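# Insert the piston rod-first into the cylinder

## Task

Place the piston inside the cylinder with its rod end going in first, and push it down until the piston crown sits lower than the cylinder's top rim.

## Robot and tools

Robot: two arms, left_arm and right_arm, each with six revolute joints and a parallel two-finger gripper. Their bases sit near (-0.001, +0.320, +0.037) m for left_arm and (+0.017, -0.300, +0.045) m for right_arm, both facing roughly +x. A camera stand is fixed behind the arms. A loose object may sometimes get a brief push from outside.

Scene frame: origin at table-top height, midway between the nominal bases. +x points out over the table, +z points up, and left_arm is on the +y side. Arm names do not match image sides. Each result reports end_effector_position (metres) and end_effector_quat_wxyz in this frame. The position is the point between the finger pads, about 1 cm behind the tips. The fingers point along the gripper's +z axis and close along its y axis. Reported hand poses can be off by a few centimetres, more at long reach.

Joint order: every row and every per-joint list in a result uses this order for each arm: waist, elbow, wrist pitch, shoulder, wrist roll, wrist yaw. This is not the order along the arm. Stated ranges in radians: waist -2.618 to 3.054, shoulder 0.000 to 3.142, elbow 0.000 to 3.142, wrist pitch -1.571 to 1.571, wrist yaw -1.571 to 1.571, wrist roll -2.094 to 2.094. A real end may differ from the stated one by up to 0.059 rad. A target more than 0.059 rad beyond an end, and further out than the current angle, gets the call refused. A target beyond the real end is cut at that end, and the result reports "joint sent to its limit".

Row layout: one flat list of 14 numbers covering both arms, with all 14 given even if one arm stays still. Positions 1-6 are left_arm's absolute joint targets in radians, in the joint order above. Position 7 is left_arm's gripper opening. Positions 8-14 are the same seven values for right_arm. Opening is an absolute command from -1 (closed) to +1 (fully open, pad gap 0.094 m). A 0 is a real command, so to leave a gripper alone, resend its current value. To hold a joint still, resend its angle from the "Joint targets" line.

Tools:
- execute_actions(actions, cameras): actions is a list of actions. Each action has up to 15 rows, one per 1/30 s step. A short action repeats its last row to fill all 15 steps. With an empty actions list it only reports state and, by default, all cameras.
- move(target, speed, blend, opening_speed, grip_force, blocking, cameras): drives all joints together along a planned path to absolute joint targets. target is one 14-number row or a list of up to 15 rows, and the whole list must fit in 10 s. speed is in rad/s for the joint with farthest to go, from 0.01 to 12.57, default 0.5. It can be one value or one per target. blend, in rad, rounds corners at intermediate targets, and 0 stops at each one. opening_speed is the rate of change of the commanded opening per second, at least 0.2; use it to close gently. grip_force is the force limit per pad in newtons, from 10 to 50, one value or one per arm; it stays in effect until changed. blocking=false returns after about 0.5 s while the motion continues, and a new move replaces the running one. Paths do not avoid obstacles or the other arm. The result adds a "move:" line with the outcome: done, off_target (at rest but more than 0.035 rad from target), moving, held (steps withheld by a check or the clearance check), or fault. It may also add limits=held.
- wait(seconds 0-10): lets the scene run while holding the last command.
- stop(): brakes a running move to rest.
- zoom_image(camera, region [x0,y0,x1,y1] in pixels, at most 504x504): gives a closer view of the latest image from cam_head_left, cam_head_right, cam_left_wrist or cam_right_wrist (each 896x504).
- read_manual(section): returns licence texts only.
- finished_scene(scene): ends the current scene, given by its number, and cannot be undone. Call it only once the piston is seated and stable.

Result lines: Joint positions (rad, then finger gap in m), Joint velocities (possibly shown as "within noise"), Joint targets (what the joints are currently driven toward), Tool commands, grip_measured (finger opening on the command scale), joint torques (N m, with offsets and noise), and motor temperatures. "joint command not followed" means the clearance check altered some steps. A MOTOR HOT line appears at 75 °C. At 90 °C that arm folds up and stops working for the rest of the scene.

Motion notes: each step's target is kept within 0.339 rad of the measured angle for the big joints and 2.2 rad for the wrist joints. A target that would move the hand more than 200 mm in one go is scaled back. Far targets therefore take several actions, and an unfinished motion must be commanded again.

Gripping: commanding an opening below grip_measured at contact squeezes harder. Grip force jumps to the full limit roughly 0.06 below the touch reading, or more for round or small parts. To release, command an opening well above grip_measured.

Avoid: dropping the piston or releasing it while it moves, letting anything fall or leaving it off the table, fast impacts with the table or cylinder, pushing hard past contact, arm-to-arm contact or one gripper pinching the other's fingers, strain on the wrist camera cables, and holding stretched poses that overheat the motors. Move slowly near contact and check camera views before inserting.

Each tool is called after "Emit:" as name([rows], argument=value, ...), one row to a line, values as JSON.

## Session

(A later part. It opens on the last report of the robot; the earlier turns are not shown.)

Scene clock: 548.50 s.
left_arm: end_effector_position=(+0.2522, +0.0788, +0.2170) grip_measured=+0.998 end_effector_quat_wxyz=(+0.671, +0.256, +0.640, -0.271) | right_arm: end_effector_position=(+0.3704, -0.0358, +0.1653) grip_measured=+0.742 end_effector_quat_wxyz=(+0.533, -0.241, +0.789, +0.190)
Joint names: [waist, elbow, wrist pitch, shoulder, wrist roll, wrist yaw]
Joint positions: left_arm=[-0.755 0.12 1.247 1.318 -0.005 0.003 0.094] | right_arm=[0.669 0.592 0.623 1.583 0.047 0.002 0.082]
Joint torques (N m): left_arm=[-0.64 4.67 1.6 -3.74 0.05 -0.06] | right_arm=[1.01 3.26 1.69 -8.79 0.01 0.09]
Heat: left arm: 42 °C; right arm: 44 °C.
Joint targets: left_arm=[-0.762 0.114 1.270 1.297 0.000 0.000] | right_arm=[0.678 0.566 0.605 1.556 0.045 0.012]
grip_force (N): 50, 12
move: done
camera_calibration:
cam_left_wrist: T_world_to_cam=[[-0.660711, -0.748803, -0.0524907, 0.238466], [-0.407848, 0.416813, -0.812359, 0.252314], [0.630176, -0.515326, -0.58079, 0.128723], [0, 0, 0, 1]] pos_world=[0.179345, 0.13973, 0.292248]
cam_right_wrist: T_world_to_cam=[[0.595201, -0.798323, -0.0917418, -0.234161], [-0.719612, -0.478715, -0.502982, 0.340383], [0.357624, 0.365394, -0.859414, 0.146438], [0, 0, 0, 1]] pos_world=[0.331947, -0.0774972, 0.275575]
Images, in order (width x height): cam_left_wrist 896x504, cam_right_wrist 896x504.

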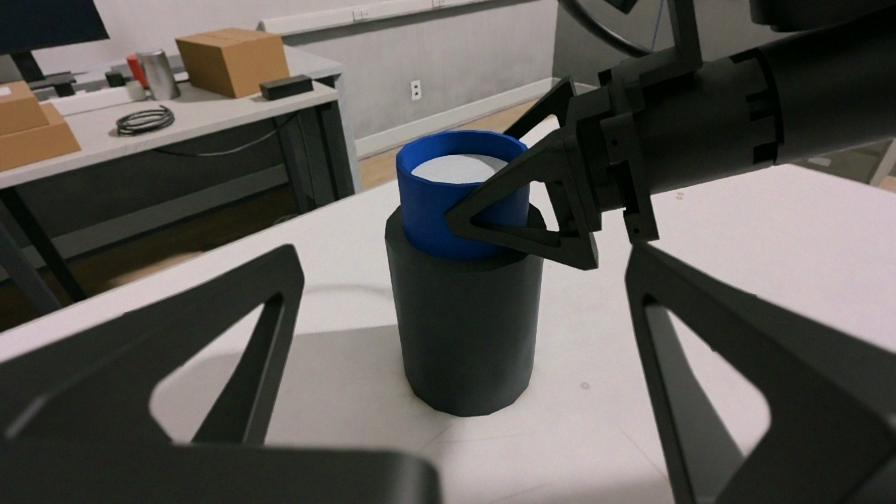

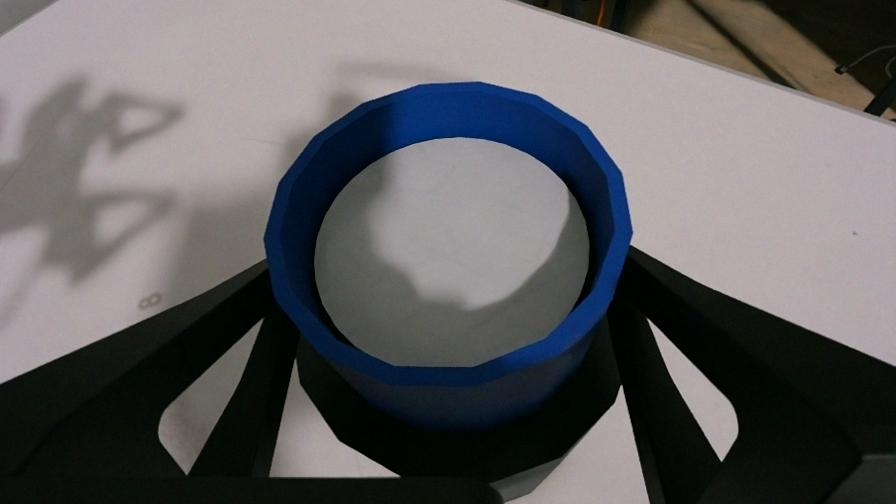

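Emit:
move([
  [-0.762, 0.114, 1.270, 1.297, 0, 0, 1.0, 0.674, 0.575, 0.613, 1.564, 0.045, 0.012, 1.0],
  [-0.762, 0.114, 1.270, 1.297, 0, 0, 1.0, 0.670, 0.710, 0.400, 1.464, 0.045, 0.012, 1.0],
  [-0.762, 0.114, 1.270, 1.297, 0, 0, 1.0, 0.668, 0.850, 0.165, 1.370, 0.045, 0.012, 1.0],
  [-0.762, 0.114, 1.270, 1.297, 0, 0, 1.0, 0.660, 2.205, -1.440, 2.122, 0.0, 0.0, -1.0],
], speed=[0.1, 0.3, 0.6, 1.0], blend=[0, 0.03, 0.05, 0], grip_force=[50, 20], cameras=["cam_left_wrist", "cam_right_wrist"])

Scene clock: 564.03 s.
left_arm: end_effector_position=(+0.2522, +0.0788, +0.2170) grip_measured=+0.998 end_effector_quat_wxyz=(+0.671, +0.256, +0.640, -0.271) | right_arm: end_effector_position=(+0.3738, -0.0346, +0.2208) grip_measured=-0.303 end_effector_quat_wxyz=(+0.095, -0.311, +0.945, +0.031)
Joint names: [waist, elbow, wrist pitch, shoulder, wrist roll, wrist yaw]
Joint positions: left_arm=[-0.755 0.12 1.247 1.318 -0.005 0.003 0.094] | right_arm=[0.667 2.173 -1.437 2.107 0.002 0.002 0.033]
Joint velocities: left_arm=[within noise] | right_arm=[-0.007 0.012 -0.007 -0.002 0.022 0.022 -0.012]
Joint torques (N m): left_arm=[-0.65 4.66 1.6 -3.75 0.05 -0.06] | right_arm=[-0.65 7.68 0.53 -9.68 0 -0.04]
Heat: left arm: 42 °C; right arm: 42 °C.
Joint targets: left_arm=[-0.762 0.114 1.270 1.297 0.000 0.000] | right_arm=[0.660 2.205 -1.440 2.122 0.000 0.000]
grip_force (N): 50, 20
move: moving (right_arm; no rest 5 s after target 4's new numbers were sent)
camera_calibration:
cam_left_wrist: T_world_to_cam=[[-0.660711, -0.748803, -0.0524907, 0.238466], [-0.407848, 0.416813, -0.812359, 0.252314], [0.630176, -0.515326, -0.58079, 0.128723], [0, 0, 0, 1]] pos_world=[0.179345, 0.13973, 0.292248]
cam_right_wrist: T_world_to_cam=[[0.567721, -0.822229, -0.0404174, -0.231972], [-0.721214, -0.520445, 0.457152, 0.158449], [-0.396918, -0.230385, -0.88847, 0.460378], [0, 0, 0, 1]] pos_world=[0.428703, -0.0022055, 0.327221]
Images, in order (width x height): cam_left_wrist 896x504, cam_right_wrist 896x504.

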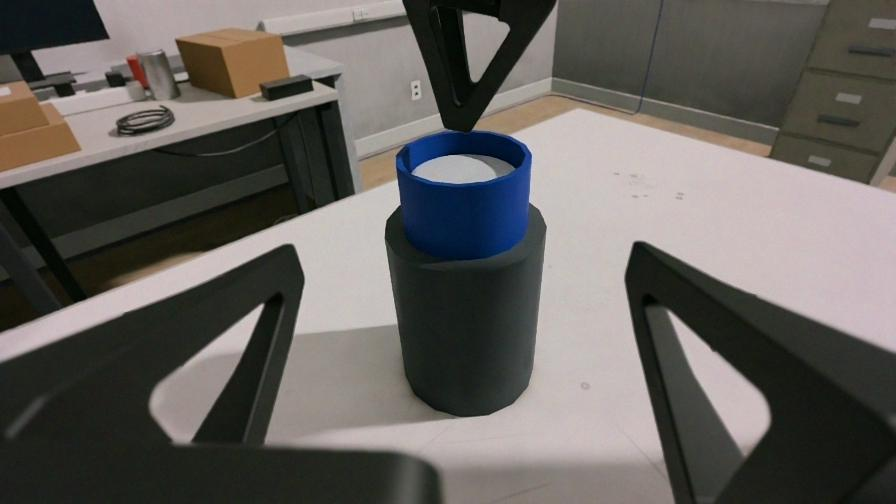

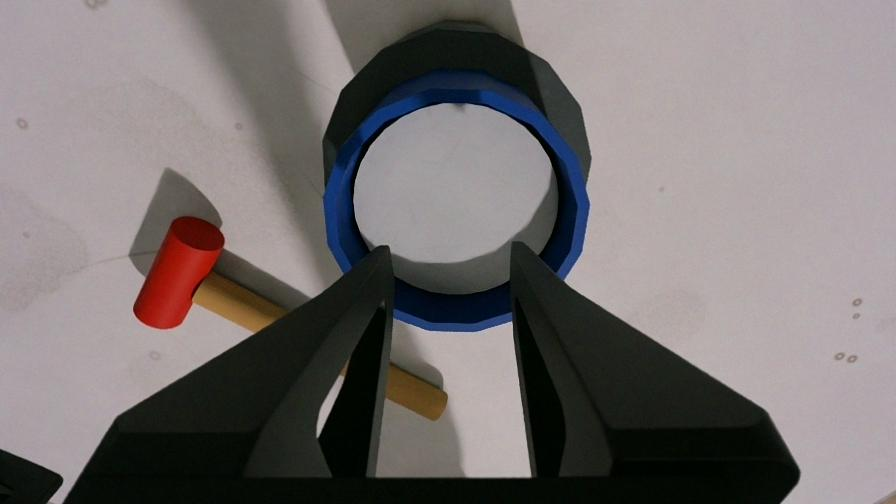

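Emit:
move([
  [-0.762, 0.114, 1.270, 1.297, 0, 0, 1.0, 0.660, 2.140, -1.400, 2.125, 0.0, 0.0, -1.0],
  [-0.762, 0.114, 1.270, 1.297, 0, 0, 1.0, 0.660, 2.092, -1.349, 2.132, 0.0, 0.0, -1.0],
], speed=[0.2, 0.15], blend=[0.02, 0], cameras=["cam_left_wrist", "cam_right_wrist"])

Scene clock: 568.87 s.
left_arm: end_effector_position=(+0.2522, +0.0788, +0.2170) grip_measured=+0.998 end_effector_quat_wxyz=(+0.671, +0.256, +0.640, -0.271) | right_arm: end_effector_position=(+0.3789, -0.0308, +0.1989) grip_measured=-0.964 end_effector_quat_wxyz=(+0.091, -0.311, +0.945, +0.029)
Joint names: [waist, elbow, wrist pitch, shoulder, wrist roll, wrist yaw]
Joint positions: left_arm=[-0.755 0.12 1.247 1.318 -0.005 0.003 0.094] | right_arm=[0.667 2.103 -1.362 2.119 0.002 0.002 0.002]
Joint torques (N m): left_arm=[-0.64 4.67 1.6 -3.74 0.06 -0.06] | right_arm=[-0.62 4.56 0.72 -10.18 0.01 -0.03]
Motor temperatures (°C): left_arm=[28 30 43 29 26 27 25] | right_arm=[29 34 41 31 28 29 29]
Heat: left arm: 43 °C; right arm: 41 °C.
Joint targets: left_arm=[-0.762 0.114 1.270 1.297 0.000 0.000] | right_arm=[0.660 2.092 -1.349 2.132 0.000 0.000]
grip_force (N): 50, 20
move: done
camera_calibration:
cam_left_wrist: T_world_to_cam=[[-0.660711, -0.748803, -0.0524907, 0.238466], [-0.407848, 0.416813, -0.812359, 0.252314], [0.630176, -0.515326, -0.58079, 0.128723], [0, 0, 0, 1]] pos_world=[0.179345, 0.13973, 0.292248]
cam_right_wrist: T_world_to_cam=[[0.567831, -0.822171, -0.0400322, -0.232685], [-0.718357, -0.518705, 0.463582, 0.171789], [-0.401909, -0.234479, -0.885149, 0.444851], [0, 0, 0, 1]] pos_world=[0.434321, 0.00210898, 0.304806]
Images, in order (width x height): cam_left_wrist 896x504, cam_right_wrist 896x504.

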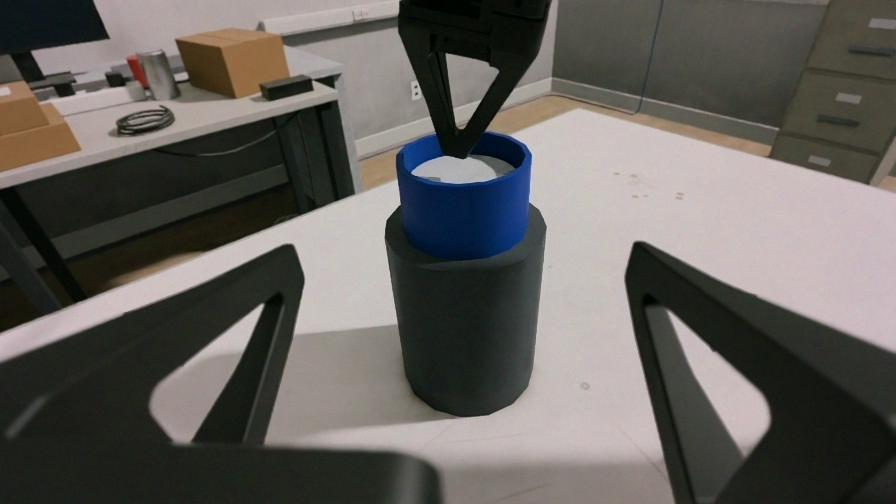

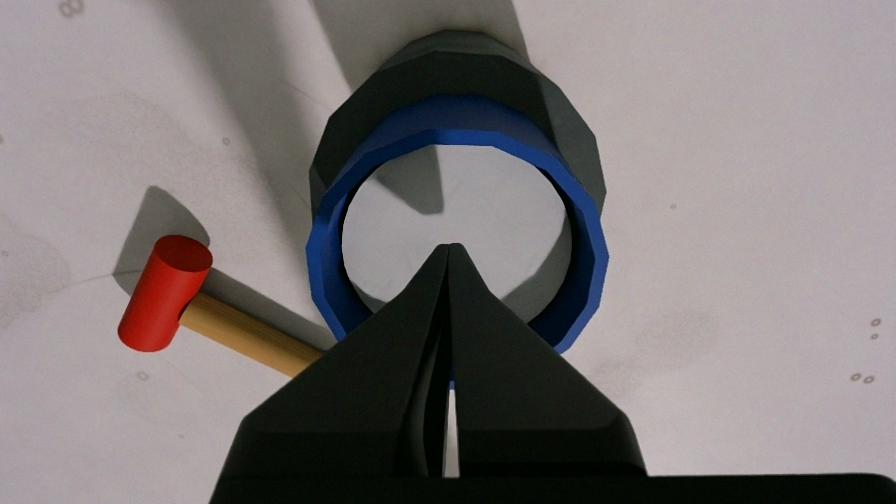

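Emit:
move([
  [-0.762, 0.114, 1.270, 1.297, 0, 0, 1.0, 0.658, 2.090, -1.352, 2.152, 0.0, 0.0, -1.0],
  [-0.762, 0.114, 1.270, 1.297, 0, 0, 1.0, 0.658, 2.050, -1.399, 2.217, 0.0, 0.0, -1.0],
], speed=[0.05, 0.06], blend=[0.005, 0], cameras=["cam_left_wrist", "cam_right_wrist"])

Scene clock: 571.93 s.
left_arm: end_effector_position=(+0.2522, +0.0788, +0.2170) grip_measured=+0.998 end_effector_quat_wxyz=(+0.671, +0.256, +0.640, -0.271) | right_arm: end_effector_position=(+0.3780, -0.0315, +0.1822) grip_measured=-0.964 end_effector_quat_wxyz=(+0.071, -0.312, +0.947, +0.023)
Joint names: [waist, elbow, wrist pitch, shoulder, wrist roll, wrist yaw]
Joint positions: left_arm=[-0.755 0.12 1.247 1.318 -0.005 0.003 0.094] | right_arm=[0.667 2.096 -1.365 2.153 0.002 0.002 0.002]
Joint torques (N m): left_arm=[-0.65 4.67 1.6 -3.75 0.05 -0.06] | right_arm=[-0.87 1.94 0.12 -5.79 -0.02 -0.02]
Heat: left arm: 43 °C; right arm: 41 °C.
Joint targets: left_arm=[-0.762 0.114 1.270 1.297 0.000 0.000] | right_arm=[0.658 2.050 -1.399 2.217 0.000 0.000]
grip_force (N): 50, 20
move: off_target (right_arm); right_arm: the shoulder is farthest, 0.064 rad from its target
camera_calibration:
cam_left_wrist: T_world_to_cam=[[-0.660711, -0.748803, -0.0524907, 0.238466], [-0.407848, 0.416813, -0.812359, 0.252314], [0.630176, -0.515326, -0.58079, 0.128723], [0, 0, 0, 1]] pos_world=[0.179345, 0.13973, 0.292248]
cam_right_wrist: T_world_to_cam=[[0.566427, -0.823209, -0.0385702, -0.233153], [-0.701508, -0.506193, 0.501652, 0.165687], [-0.432489, -0.257092, -0.864209, 0.436611], [0, 0, 0, 1]] pos_world=[0.437124, 0.00418546, 0.285214]
Images, in order (width x height): cam_left_wrist 896x504, cam_right_wrist 896x504.

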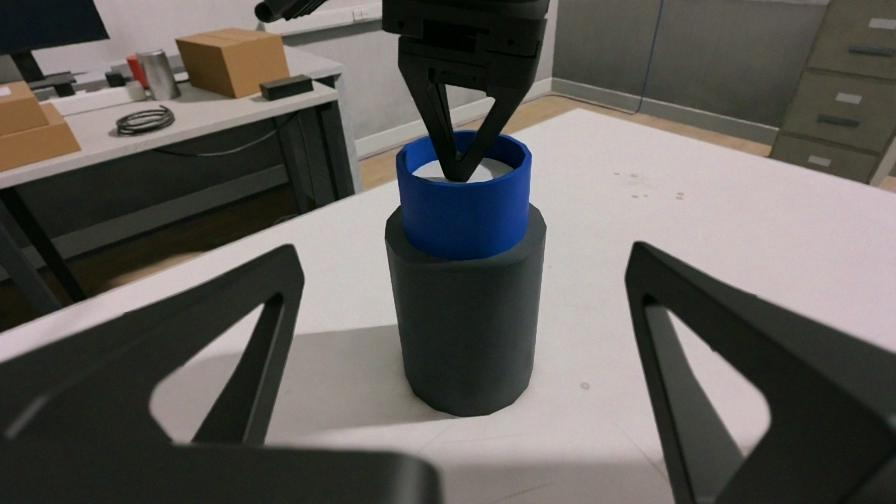

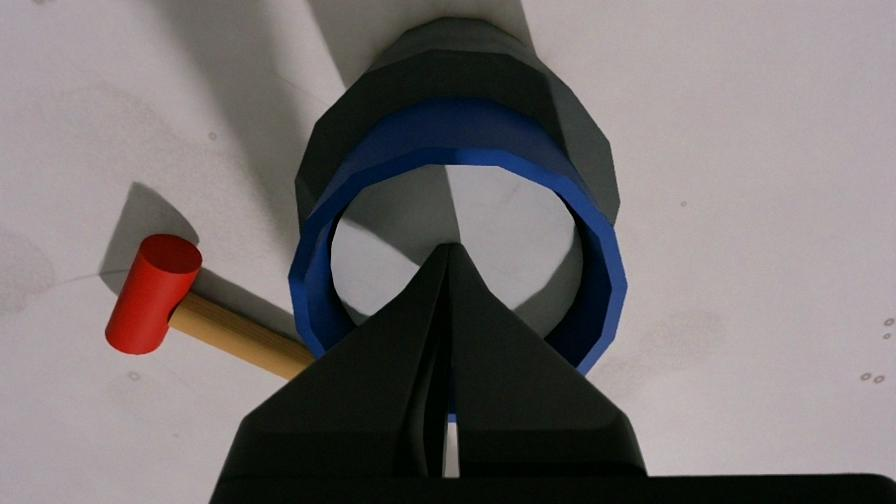

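Emit:
move(target=[-0.762, 0.114, 1.270, 1.297, 0, 0, 1.0, 0.658, 2.007, -1.462, 2.295, 0.0, 0.0, -1.0], speed=0.08, cameras=["cam_left_wrist"])

Scene clock: 573.97 s.
left_arm: end_effector_position=(+0.2522, +0.0788, +0.2170) grip_measured=+0.998 end_effector_quat_wxyz=(+0.671, +0.256, +0.640, -0.271) | right_arm: end_effector_position=(+0.3761, -0.0328, +0.1695) grip_measured=-0.964 end_effector_quat_wxyz=(+0.054, -0.312, +0.948, +0.017)
Joint names: [waist, elbow, wrist pitch, shoulder, wrist roll, wrist yaw]
Joint positions: left_arm=[-0.755 0.12 1.247 1.318 -0.005 0.003 0.094] | right_arm=[0.667 2.088 -1.369 2.177 0.002 0.002 0.002]
Joint torques (N m): left_arm=[-0.65 4.66 1.61 -3.74 0.06 -0.05] | right_arm=[-0.77 -0.8 -0.63 -1.2 -0.03 -0.03]
Heat: left arm: 43 °C; right arm: 41 °C.
Joint targets: left_arm=[-0.762 0.114 1.270 1.297 0.000 0.000] | right_arm=[0.658 2.007 -1.462 2.295 0.000 0.000]
grip_force (N): 50, 20
move: off_target (right_arm); right_arm: the shoulder is farthest, 0.118 rad from its target
camera_calibration:
cam_left_wrist: T_world_to_cam=[[-0.660711, -0.748803, -0.0524907, 0.238466], [-0.407848, 0.416813, -0.812359, 0.252314], [0.630176, -0.515326, -0.58079, 0.128723], [0, 0, 0, 1]] pos_world=[0.179345, 0.13973, 0.292248]
Images, in order (width x height): cam_left_wrist 896x504.

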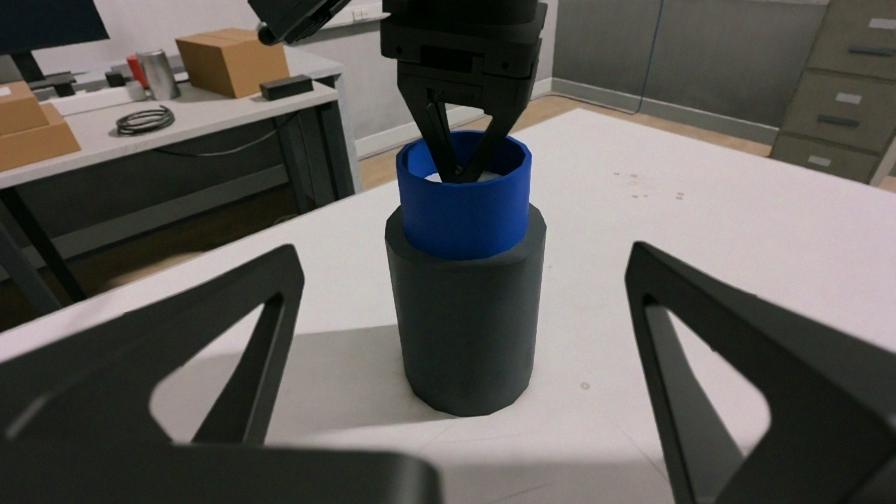

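Emit:
move(target=[-0.762, 0.114, 1.270, 1.297, 0, 0, 1.0, 0.658, 1.999, -1.466, 2.335, 0.0, 0.0, -1.0], speed=0.06, cameras=["cam_left_wrist", "cam_right_wrist"])

Scene clock: 575.80 s.
left_arm: end_effector_position=(+0.2522, +0.0788, +0.2170) grip_measured=+0.998 end_effector_quat_wxyz=(+0.671, +0.256, +0.640, -0.271) | right_arm: end_effector_position=(+0.3761, -0.0329, +0.1656) grip_measured=-0.964 end_effector_quat_wxyz=(+0.049, -0.313, +0.949, +0.015)
Joint names: [waist, elbow, wrist pitch, shoulder, wrist roll, wrist yaw]
Joint positions: left_arm=[-0.755 0.12 1.247 1.318 -0.005 0.003 0.094] | right_arm=[0.667 2.088 -1.37 2.186 0.002 0.002 0.002]
Joint torques (N m): left_arm=[-0.64 4.66 1.6 -3.74 0.05 -0.06] | right_arm=[-0.84 -1.4 -0.66 1.55 -0.01 -0.01]
Heat: left arm: 43 °C; right arm: 41 °C.
Joint targets: left_arm=[-0.762 0.114 1.270 1.297 0.000 0.000] | right_arm=[0.658 1.999 -1.466 2.335 0.000 0.000]
grip_force (N): 50, 20
move: off_target (right_arm); right_arm: the shoulder is farthest, 0.149 rad from its target
camera_calibration:
cam_left_wrist: T_world_to_cam=[[-0.660711, -0.748803, -0.0524907, 0.238466], [-0.407848, 0.416813, -0.812359, 0.252314], [0.630176, -0.515326, -0.58079, 0.128723], [0, 0, 0, 1]] pos_world=[0.179345, 0.13973, 0.292248]
cam_right_wrist: T_world_to_cam=[[0.565078, -0.824215, -0.03683, -0.233754], [-0.682349, -0.491976, 0.540702, 0.158737], [-0.463775, -0.280408, -0.840407, 0.428065], [0, 0, 0, 1]] pos_world=[0.438929, 0.0054638, 0.26531]
Images, in order (width x height): cam_left_wrist 896x504, cam_right_wrist 896x504.

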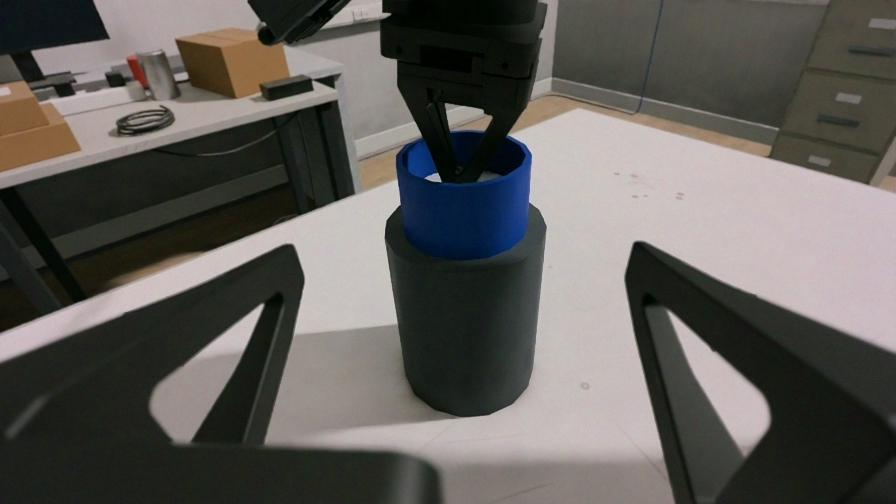

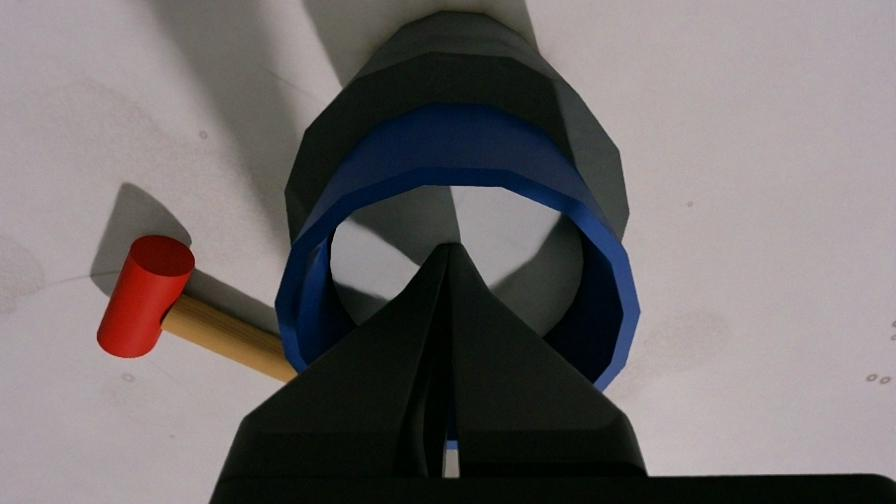

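Emit:
move(target=[-0.762, 0.114, 1.270, 1.297, 0, 0, 1.0, 0.658, 1.960, -1.510, 2.400, 0.0, 0.0, -1.0], speed=0.06, cameras=["cam_left_wrist", "cam_right_wrist"])

Scene clock: 578.03 s.
left_arm: end_effector_position=(+0.2522, +0.0788, +0.2170) grip_measured=+0.998 end_effector_quat_wxyz=(+0.671, +0.256, +0.640, -0.271) | right_arm: end_effector_position=(+0.3756, -0.0333, +0.1574) grip_measured=-0.964 end_effector_quat_wxyz=(+0.039, -0.313, +0.949, +0.012)
Joint names: [waist, elbow, wrist pitch, shoulder, wrist roll, wrist yaw]
Joint positions: left_arm=[-0.755 0.12 1.247 1.318 -0.005 0.003 0.094] | right_arm=[0.667 2.088 -1.372 2.205 0.002 0.002 0.002]
Joint torques (N m): left_arm=[-0.64 4.67 1.6 -3.75 0.05 -0.06] | right_arm=[-0.79 -4.48 -1.22 5.89 0.01 -0.04]
Heat: left arm: 43 °C; right arm: 40 °C.
Joint targets: left_arm=[-0.762 0.114 1.270 1.297 0.000 0.000] | right_arm=[0.658 1.960 -1.510 2.400 0.000 0.000]
grip_force (N): 50, 20
move: off_target (right_arm); right_arm: the shoulder is farthest, 0.195 rad from its target
camera_calibration:
cam_left_wrist: T_world_to_cam=[[-0.660711, -0.748803, -0.0524907, 0.238466], [-0.407848, 0.416813, -0.812359, 0.252314], [0.630176, -0.515326, -0.58079, 0.128723], [0, 0, 0, 1]] pos_world=[0.179345, 0.13973, 0.292248]
cam_right_wrist: T_world_to_cam=[[0.564442, -0.824687, -0.0360013, -0.233976], [-0.672897, -0.484937, 0.55861, 0.156539], [-0.478137, -0.291078, -0.828648, 0.424097], [0, 0, 0, 1]] pos_world=[0.440177, 0.00639939, 0.255559]
Images, in order (width x height): cam_left_wrist 896x504, cam_right_wrist 896x504.

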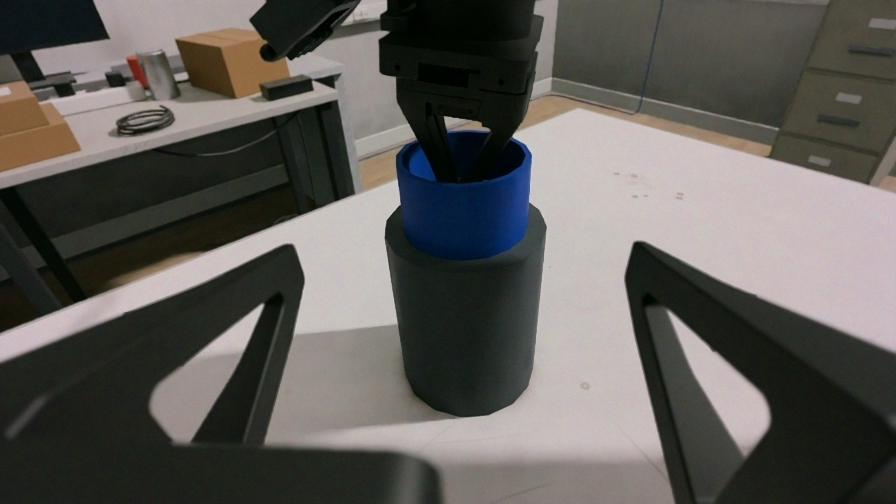

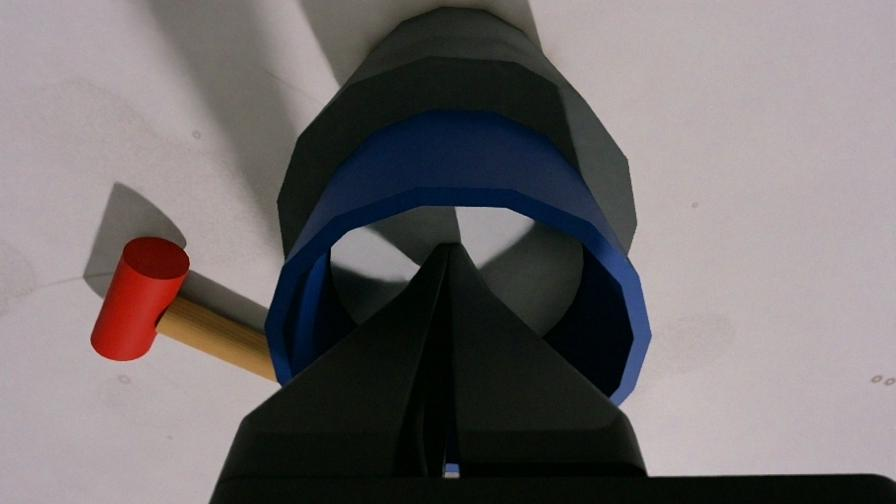

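Emit:
move(target=[-0.762, 0.114, 1.270, 1.297, 0, 0, 1.0, 0.658, 1.932, -1.550, 2.462, 0.0, 0.0, -1.0], speed=0.06, cameras=["cam_left_wrist", "cam_right_wrist"])

Scene clock: 581.27 s.
left_arm: end_effector_position=(+0.2522, +0.0788, +0.2170) grip_measured=+0.998 end_effector_quat_wxyz=(+0.671, +0.256, +0.640, -0.271) | right_arm: end_effector_position=(+0.3736, -0.0334, +0.1276) grip_measured=-0.970 end_effector_quat_wxyz=(+0.008, -0.313, +0.950, +0.005)
Joint names: [waist, elbow, wrist pitch, shoulder, wrist roll, wrist yaw]
Joint positions: left_arm=[-0.755 0.12 1.247 1.318 -0.005 0.003 0.094] | right_arm=[0.667 2.075 -1.361 2.267 0.002 -0.004 0.001]
Joint torques (N m): left_arm=[-0.65 4.68 1.6 -3.74 0.05 -0.06] | right_arm=[-0.77 -5.67 -1.99 5.46 -0.01 0.03]
Heat: left arm: 43 °C; right arm: 40 °C.
Joint targets: left_arm=[-0.762 0.114 1.270 1.297 0.000 0.000] | right_arm=[0.658 1.932 -1.550 2.462 0.000 0.000]
grip_force (N): 50, 20
move: off_target (right_arm); right_arm: the shoulder is farthest, 0.195 rad from its target
camera_calibration:
cam_left_wrist: T_world_to_cam=[[-0.660711, -0.748803, -0.0524907, 0.238466], [-0.407848, 0.416813, -0.812359, 0.252314], [0.630176, -0.515326, -0.58079, 0.128723], [0, 0, 0, 1]] pos_world=[0.179345, 0.13973, 0.292248]
cam_right_wrist: T_world_to_cam=[[0.562268, -0.826025, -0.0392113, -0.232914], [-0.640689, -0.46511, 0.610893, 0.153647], [-0.52285, -0.318363, -0.790742, 0.409342], [0, 0, 0, 1]] pos_world=[0.443425, 0.00938934, 0.22069]
Images, in order (width x height): cam_left_wrist 896x504, cam_right_wrist 896x504.

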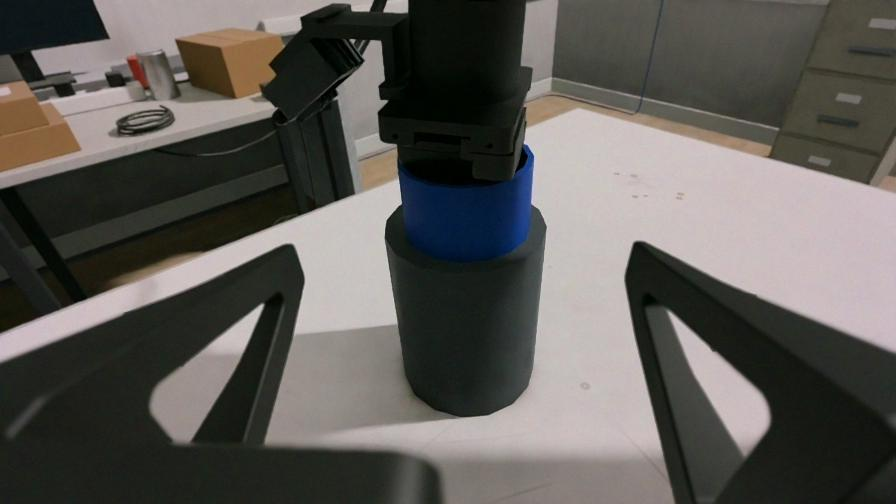

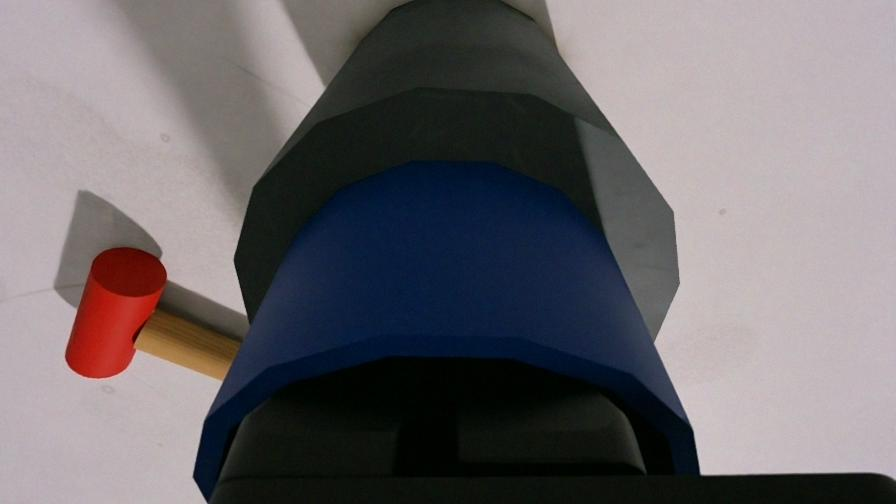

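Emit:
move([
  [-0.762, 0.114, 1.270, 1.297, 0, 0, 1.0, 0.660, 2.070, -1.361, 2.265, 0.0, 0.0, -1.0],
  [-0.762, 0.114, 1.270, 1.297, 0, 0, 1.0, 0.662, 2.085, -1.361, 2.200, 0.0, 0.0, -1.0],
], speed=[0.12, 0.08], blend=[0.01, 0], cameras=["cam_left_wrist", "cam_right_wrist"])

Scene clock: 585.40 s.
left_arm: end_effector_position=(+0.2522, +0.0788, +0.2170) grip_measured=+0.998 end_effector_quat_wxyz=(+0.671, +0.256, +0.640, -0.271) | right_arm: end_effector_position=(+0.3775, -0.0305, +0.1392) grip_measured=-0.970 end_effector_quat_wxyz=(+0.027, -0.313, +0.949, +0.011)
Joint names: [waist, elbow, wrist pitch, shoulder, wrist roll, wrist yaw]
Joint positions: left_arm=[-0.755 0.12 1.247 1.318 -0.005 0.003 0.094] | right_arm=[0.667 2.08 -1.35 2.244 0.002 -0.004 0.001]
Joint torques (N m): left_arm=[-0.64 4.67 1.6 -3.75 0.05 -0.06] | right_arm=[-0.38 5.6 0.16 -16.2 0 0.03]
Heat: left arm: 43 °C; right arm: 40 °C.
Joint targets: left_arm=[-0.762 0.114 1.270 1.297 0.000 0.000] | right_arm=[0.662 2.085 -1.361 2.200 0.000 0.000]
grip_force (N): 50, 20
move: off_target (right_arm); right_arm: the shoulder is farthest, 0.044 rad from its target
camera_calibration:
cam_left_wrist: T_world_to_cam=[[-0.660711, -0.748803, -0.0524907, 0.238466], [-0.407848, 0.416813, -0.812359, 0.252314], [0.630176, -0.515326, -0.58079, 0.128723], [0, 0, 0, 1]] pos_world=[0.179345, 0.13973, 0.292248]
cam_right_wrist: T_world_to_cam=[[0.563558, -0.82507, -0.0407758, -0.23248], [-0.660013, -0.479403, 0.578408, 0.1618], [-0.496775, -0.299053, -0.814728, 0.415546], [0, 0, 0, 1]] pos_world=[0.444239, 0.0100258, 0.235491]
Images, in order (width x height): cam_left_wrist 896x504, cam_right_wrist 896x504.

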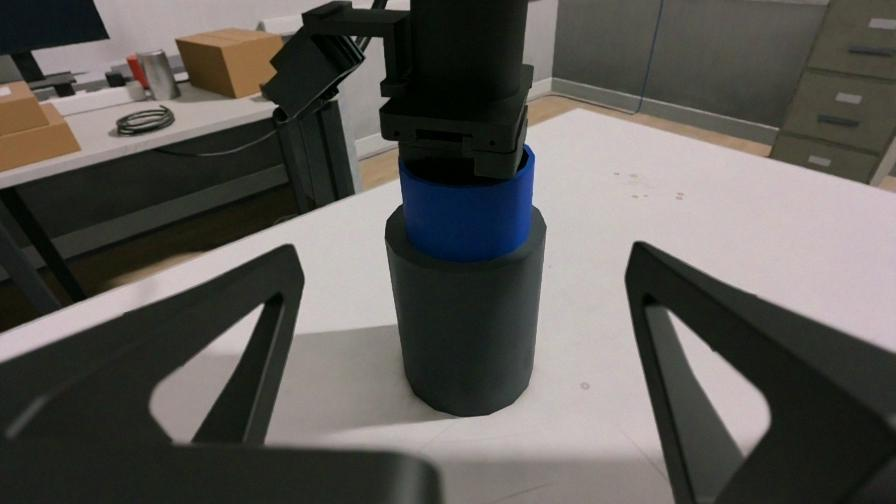

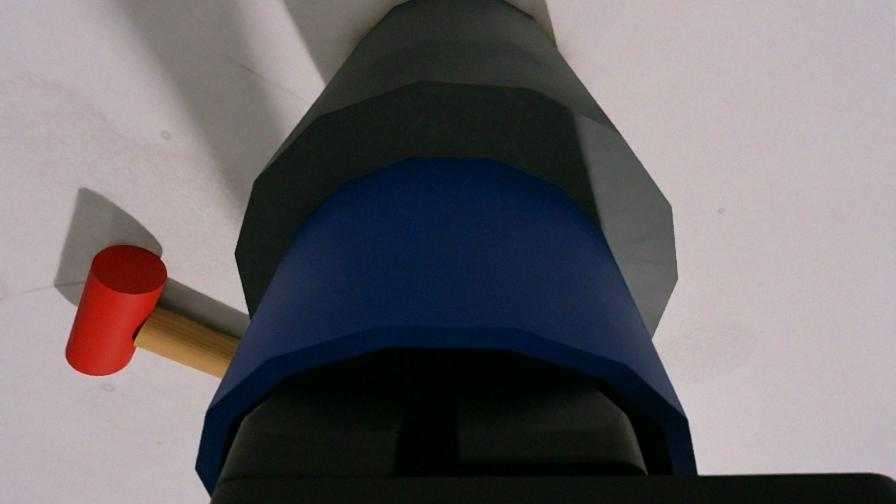

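Emit:
move([
  [-0.762, 0.114, 1.270, 1.297, 0, 0, 1.0, 0.662, 2.095, -1.361, 2.185, 0.04, 0.0, -1.0],
  [-0.762, 0.114, 1.270, 1.297, 0, 0, 1.0, 0.662, 2.100, -1.361, 2.170, -0.04, 0.0, -1.0],
  [-0.762, 0.114, 1.270, 1.297, 0, 0, 1.0, 0.662, 2.100, -1.361, 2.160, 0.0, 0.0, -1.0],
], speed=[0.15, 0.2, 0.15], blend=[0.01, 0.01, 0], cameras=["cam_left_wrist", "cam_right_wrist"])

Scene clock: 589.17 s.
left_arm: end_effector_position=(+0.2522, +0.0788, +0.2170) grip_measured=+0.998 end_effector_quat_wxyz=(+0.671, +0.256, +0.640, -0.271) | right_arm: end_effector_position=(+0.3764, -0.0314, +0.1567) grip_measured=-0.970 end_effector_quat_wxyz=(+0.043, -0.318, +0.947, +0.016)
Joint names: [waist, elbow, wrist pitch, shoulder, wrist roll, wrist yaw]
Joint positions: left_arm=[-0.755 0.12 1.247 1.318 -0.005 0.003 0.094] | right_arm=[0.667 2.08 -1.358 2.202 -0.008 -0.004 0.001]
Joint torques (N m): left_arm=[-0.65 4.66 1.6 -3.74 0.05 -0.06] | right_arm=[-0.4 6.78 0.35 -15.84 0.11 0.03]
Heat: left arm: 43 °C; right arm: 40 °C.
Joint targets: left_arm=[-0.762 0.114 1.270 1.297 0.000 0.000] | right_arm=[0.662 2.100 -1.361 2.160 0.000 0.000]
grip_force (N): 50, 20
move: off_target (right_arm); right_arm: the shoulder is farthest, 0.042 rad from its target
camera_calibration:
cam_left_wrist: T_world_to_cam=[[-0.660711, -0.748803, -0.0524907, 0.238466], [-0.407848, 0.416813, -0.812359, 0.252314], [0.630176, -0.515326, -0.58079, 0.128723], [0, 0, 0, 1]] pos_world=[0.179345, 0.13973, 0.292248]
cam_right_wrist: T_world_to_cam=[[0.573451, -0.818206, -0.0411441, -0.23529], [-0.670123, -0.49737, 0.550961, 0.158068], [-0.471264, -0.288378, -0.833516, 0.422719], [0, 0, 0, 1]] pos_world=[0.440065, 0.00800536, 0.255573]
Images, in order (width x height): cam_left_wrist 896x504, cam_right_wrist 896x504.

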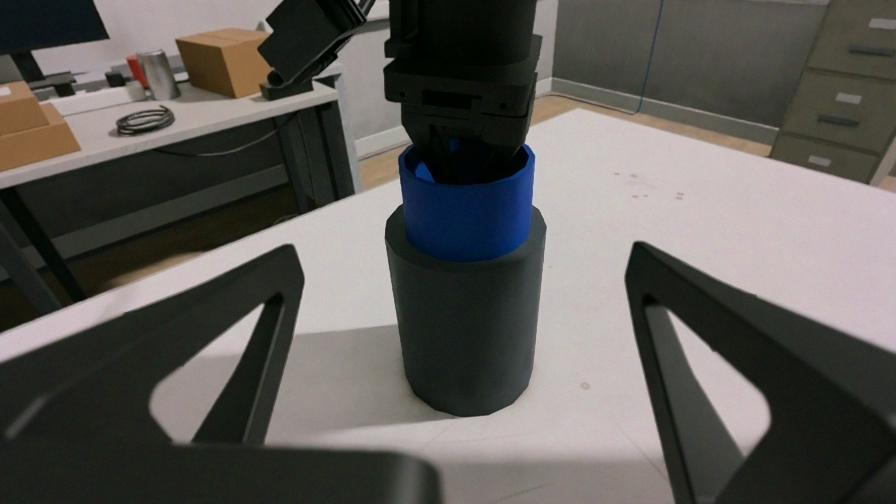

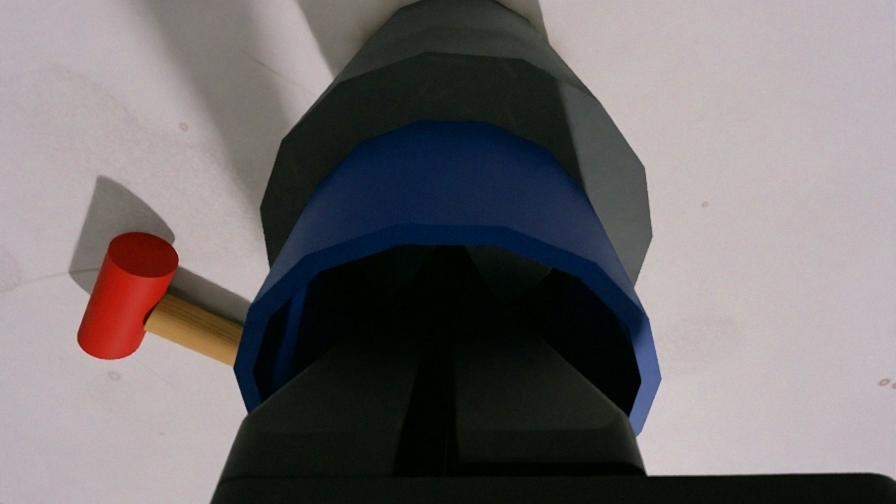

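Emit:
move([
  [-0.762, 0.114, 1.270, 1.297, 0, 0, 1.0, 0.662, 2.110, -1.365, 2.080, 0.0, 0.0, -1.0],
  [-0.762, 0.114, 1.270, 1.297, 0, 0, 1.0, 0.662, 2.240, -1.440, 2.060, 0.0, 0.0, -1.0],
], speed=[0.15, 0.3], blend=[0.02, 0], cameras=["cam_left_wrist", "cam_right_wrist"])

Emit:
zoom_image(camera="cam_right_wrist", region=[300, 20, 620, 340])

Scene clock: 591.93 s.
left_arm: end_effector_position=(+0.2522, +0.0788, +0.2170) grip_measured=+0.998 end_effector_quat_wxyz=(+0.671, +0.256, +0.640, -0.271) | right_arm: end_effector_position=(+0.3777, -0.0304, +0.2393) grip_measured=-0.970 end_effector_quat_wxyz=(+0.121, -0.315, +0.940, +0.041)
Joint names: [waist, elbow, wrist pitch, shoulder, wrist roll, wrist yaw]
Joint positions: left_arm=[-0.755 0.12 1.247 1.318 -0.005 0.003 0.094] | right_arm=[0.667 2.213 -1.437 2.092 -0.008 -0.004 0.001]
Joint torques (N m): left_arm=[-0.65 4.67 1.6 -3.74 0.05 -0.06] | right_arm=[-0.44 7.2 0.66 -13.82 0.06 0.03]
Heat: left arm: 43 °C; right arm: 39 °C.
Joint targets: left_arm=[-0.762 0.114 1.270 1.297 0.000 0.000] | right_arm=[0.662 2.240 -1.440 2.060 0.000 0.000]
grip_force (N): 50, 20
move: done
camera_calibration:
cam_left_wrist: T_world_to_cam=[[-0.660711, -0.748803, -0.0524907, 0.238466], [-0.407848, 0.416813, -0.812359, 0.252314], [0.630176, -0.515326, -0.58079, 0.128723], [0, 0, 0, 1]] pos_world=[0.179345, 0.13973, 0.292248]
cam_right_wrist: T_world_to_cam=[[0.578543, -0.814398, -0.045217, -0.232636], [-0.733983, -0.543993, 0.40662, 0.171211], [-0.355748, -0.202059, -0.912478, 0.470327], [0, 0, 0, 1]] pos_world=[0.427574, -0.00128733, 0.349026]
Images, in order (width x height): cam_left_wrist 896x504, cam_right_wrist 896x504.

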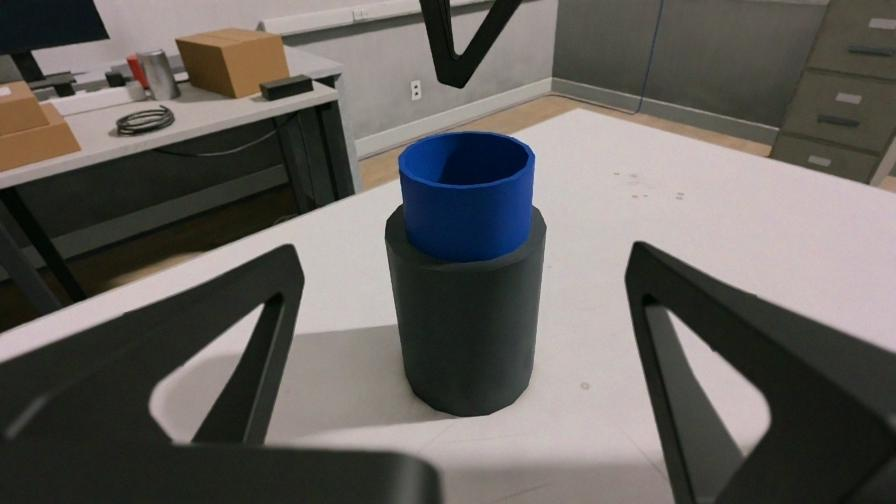

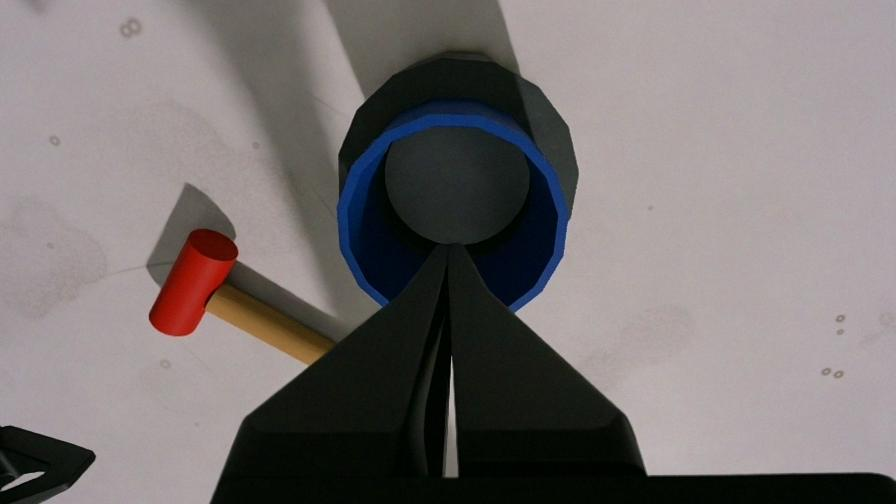

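Scaled by 1.575 from the camera's 896x504 image, which has a finer 1280x720 frame.

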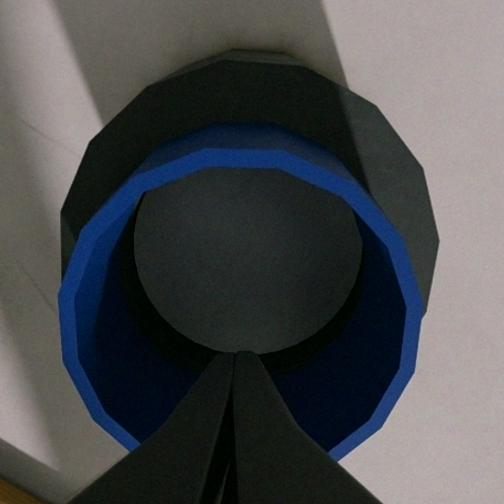

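Emit:
finished_scene(scene=1)

The scene is finished: the task was done.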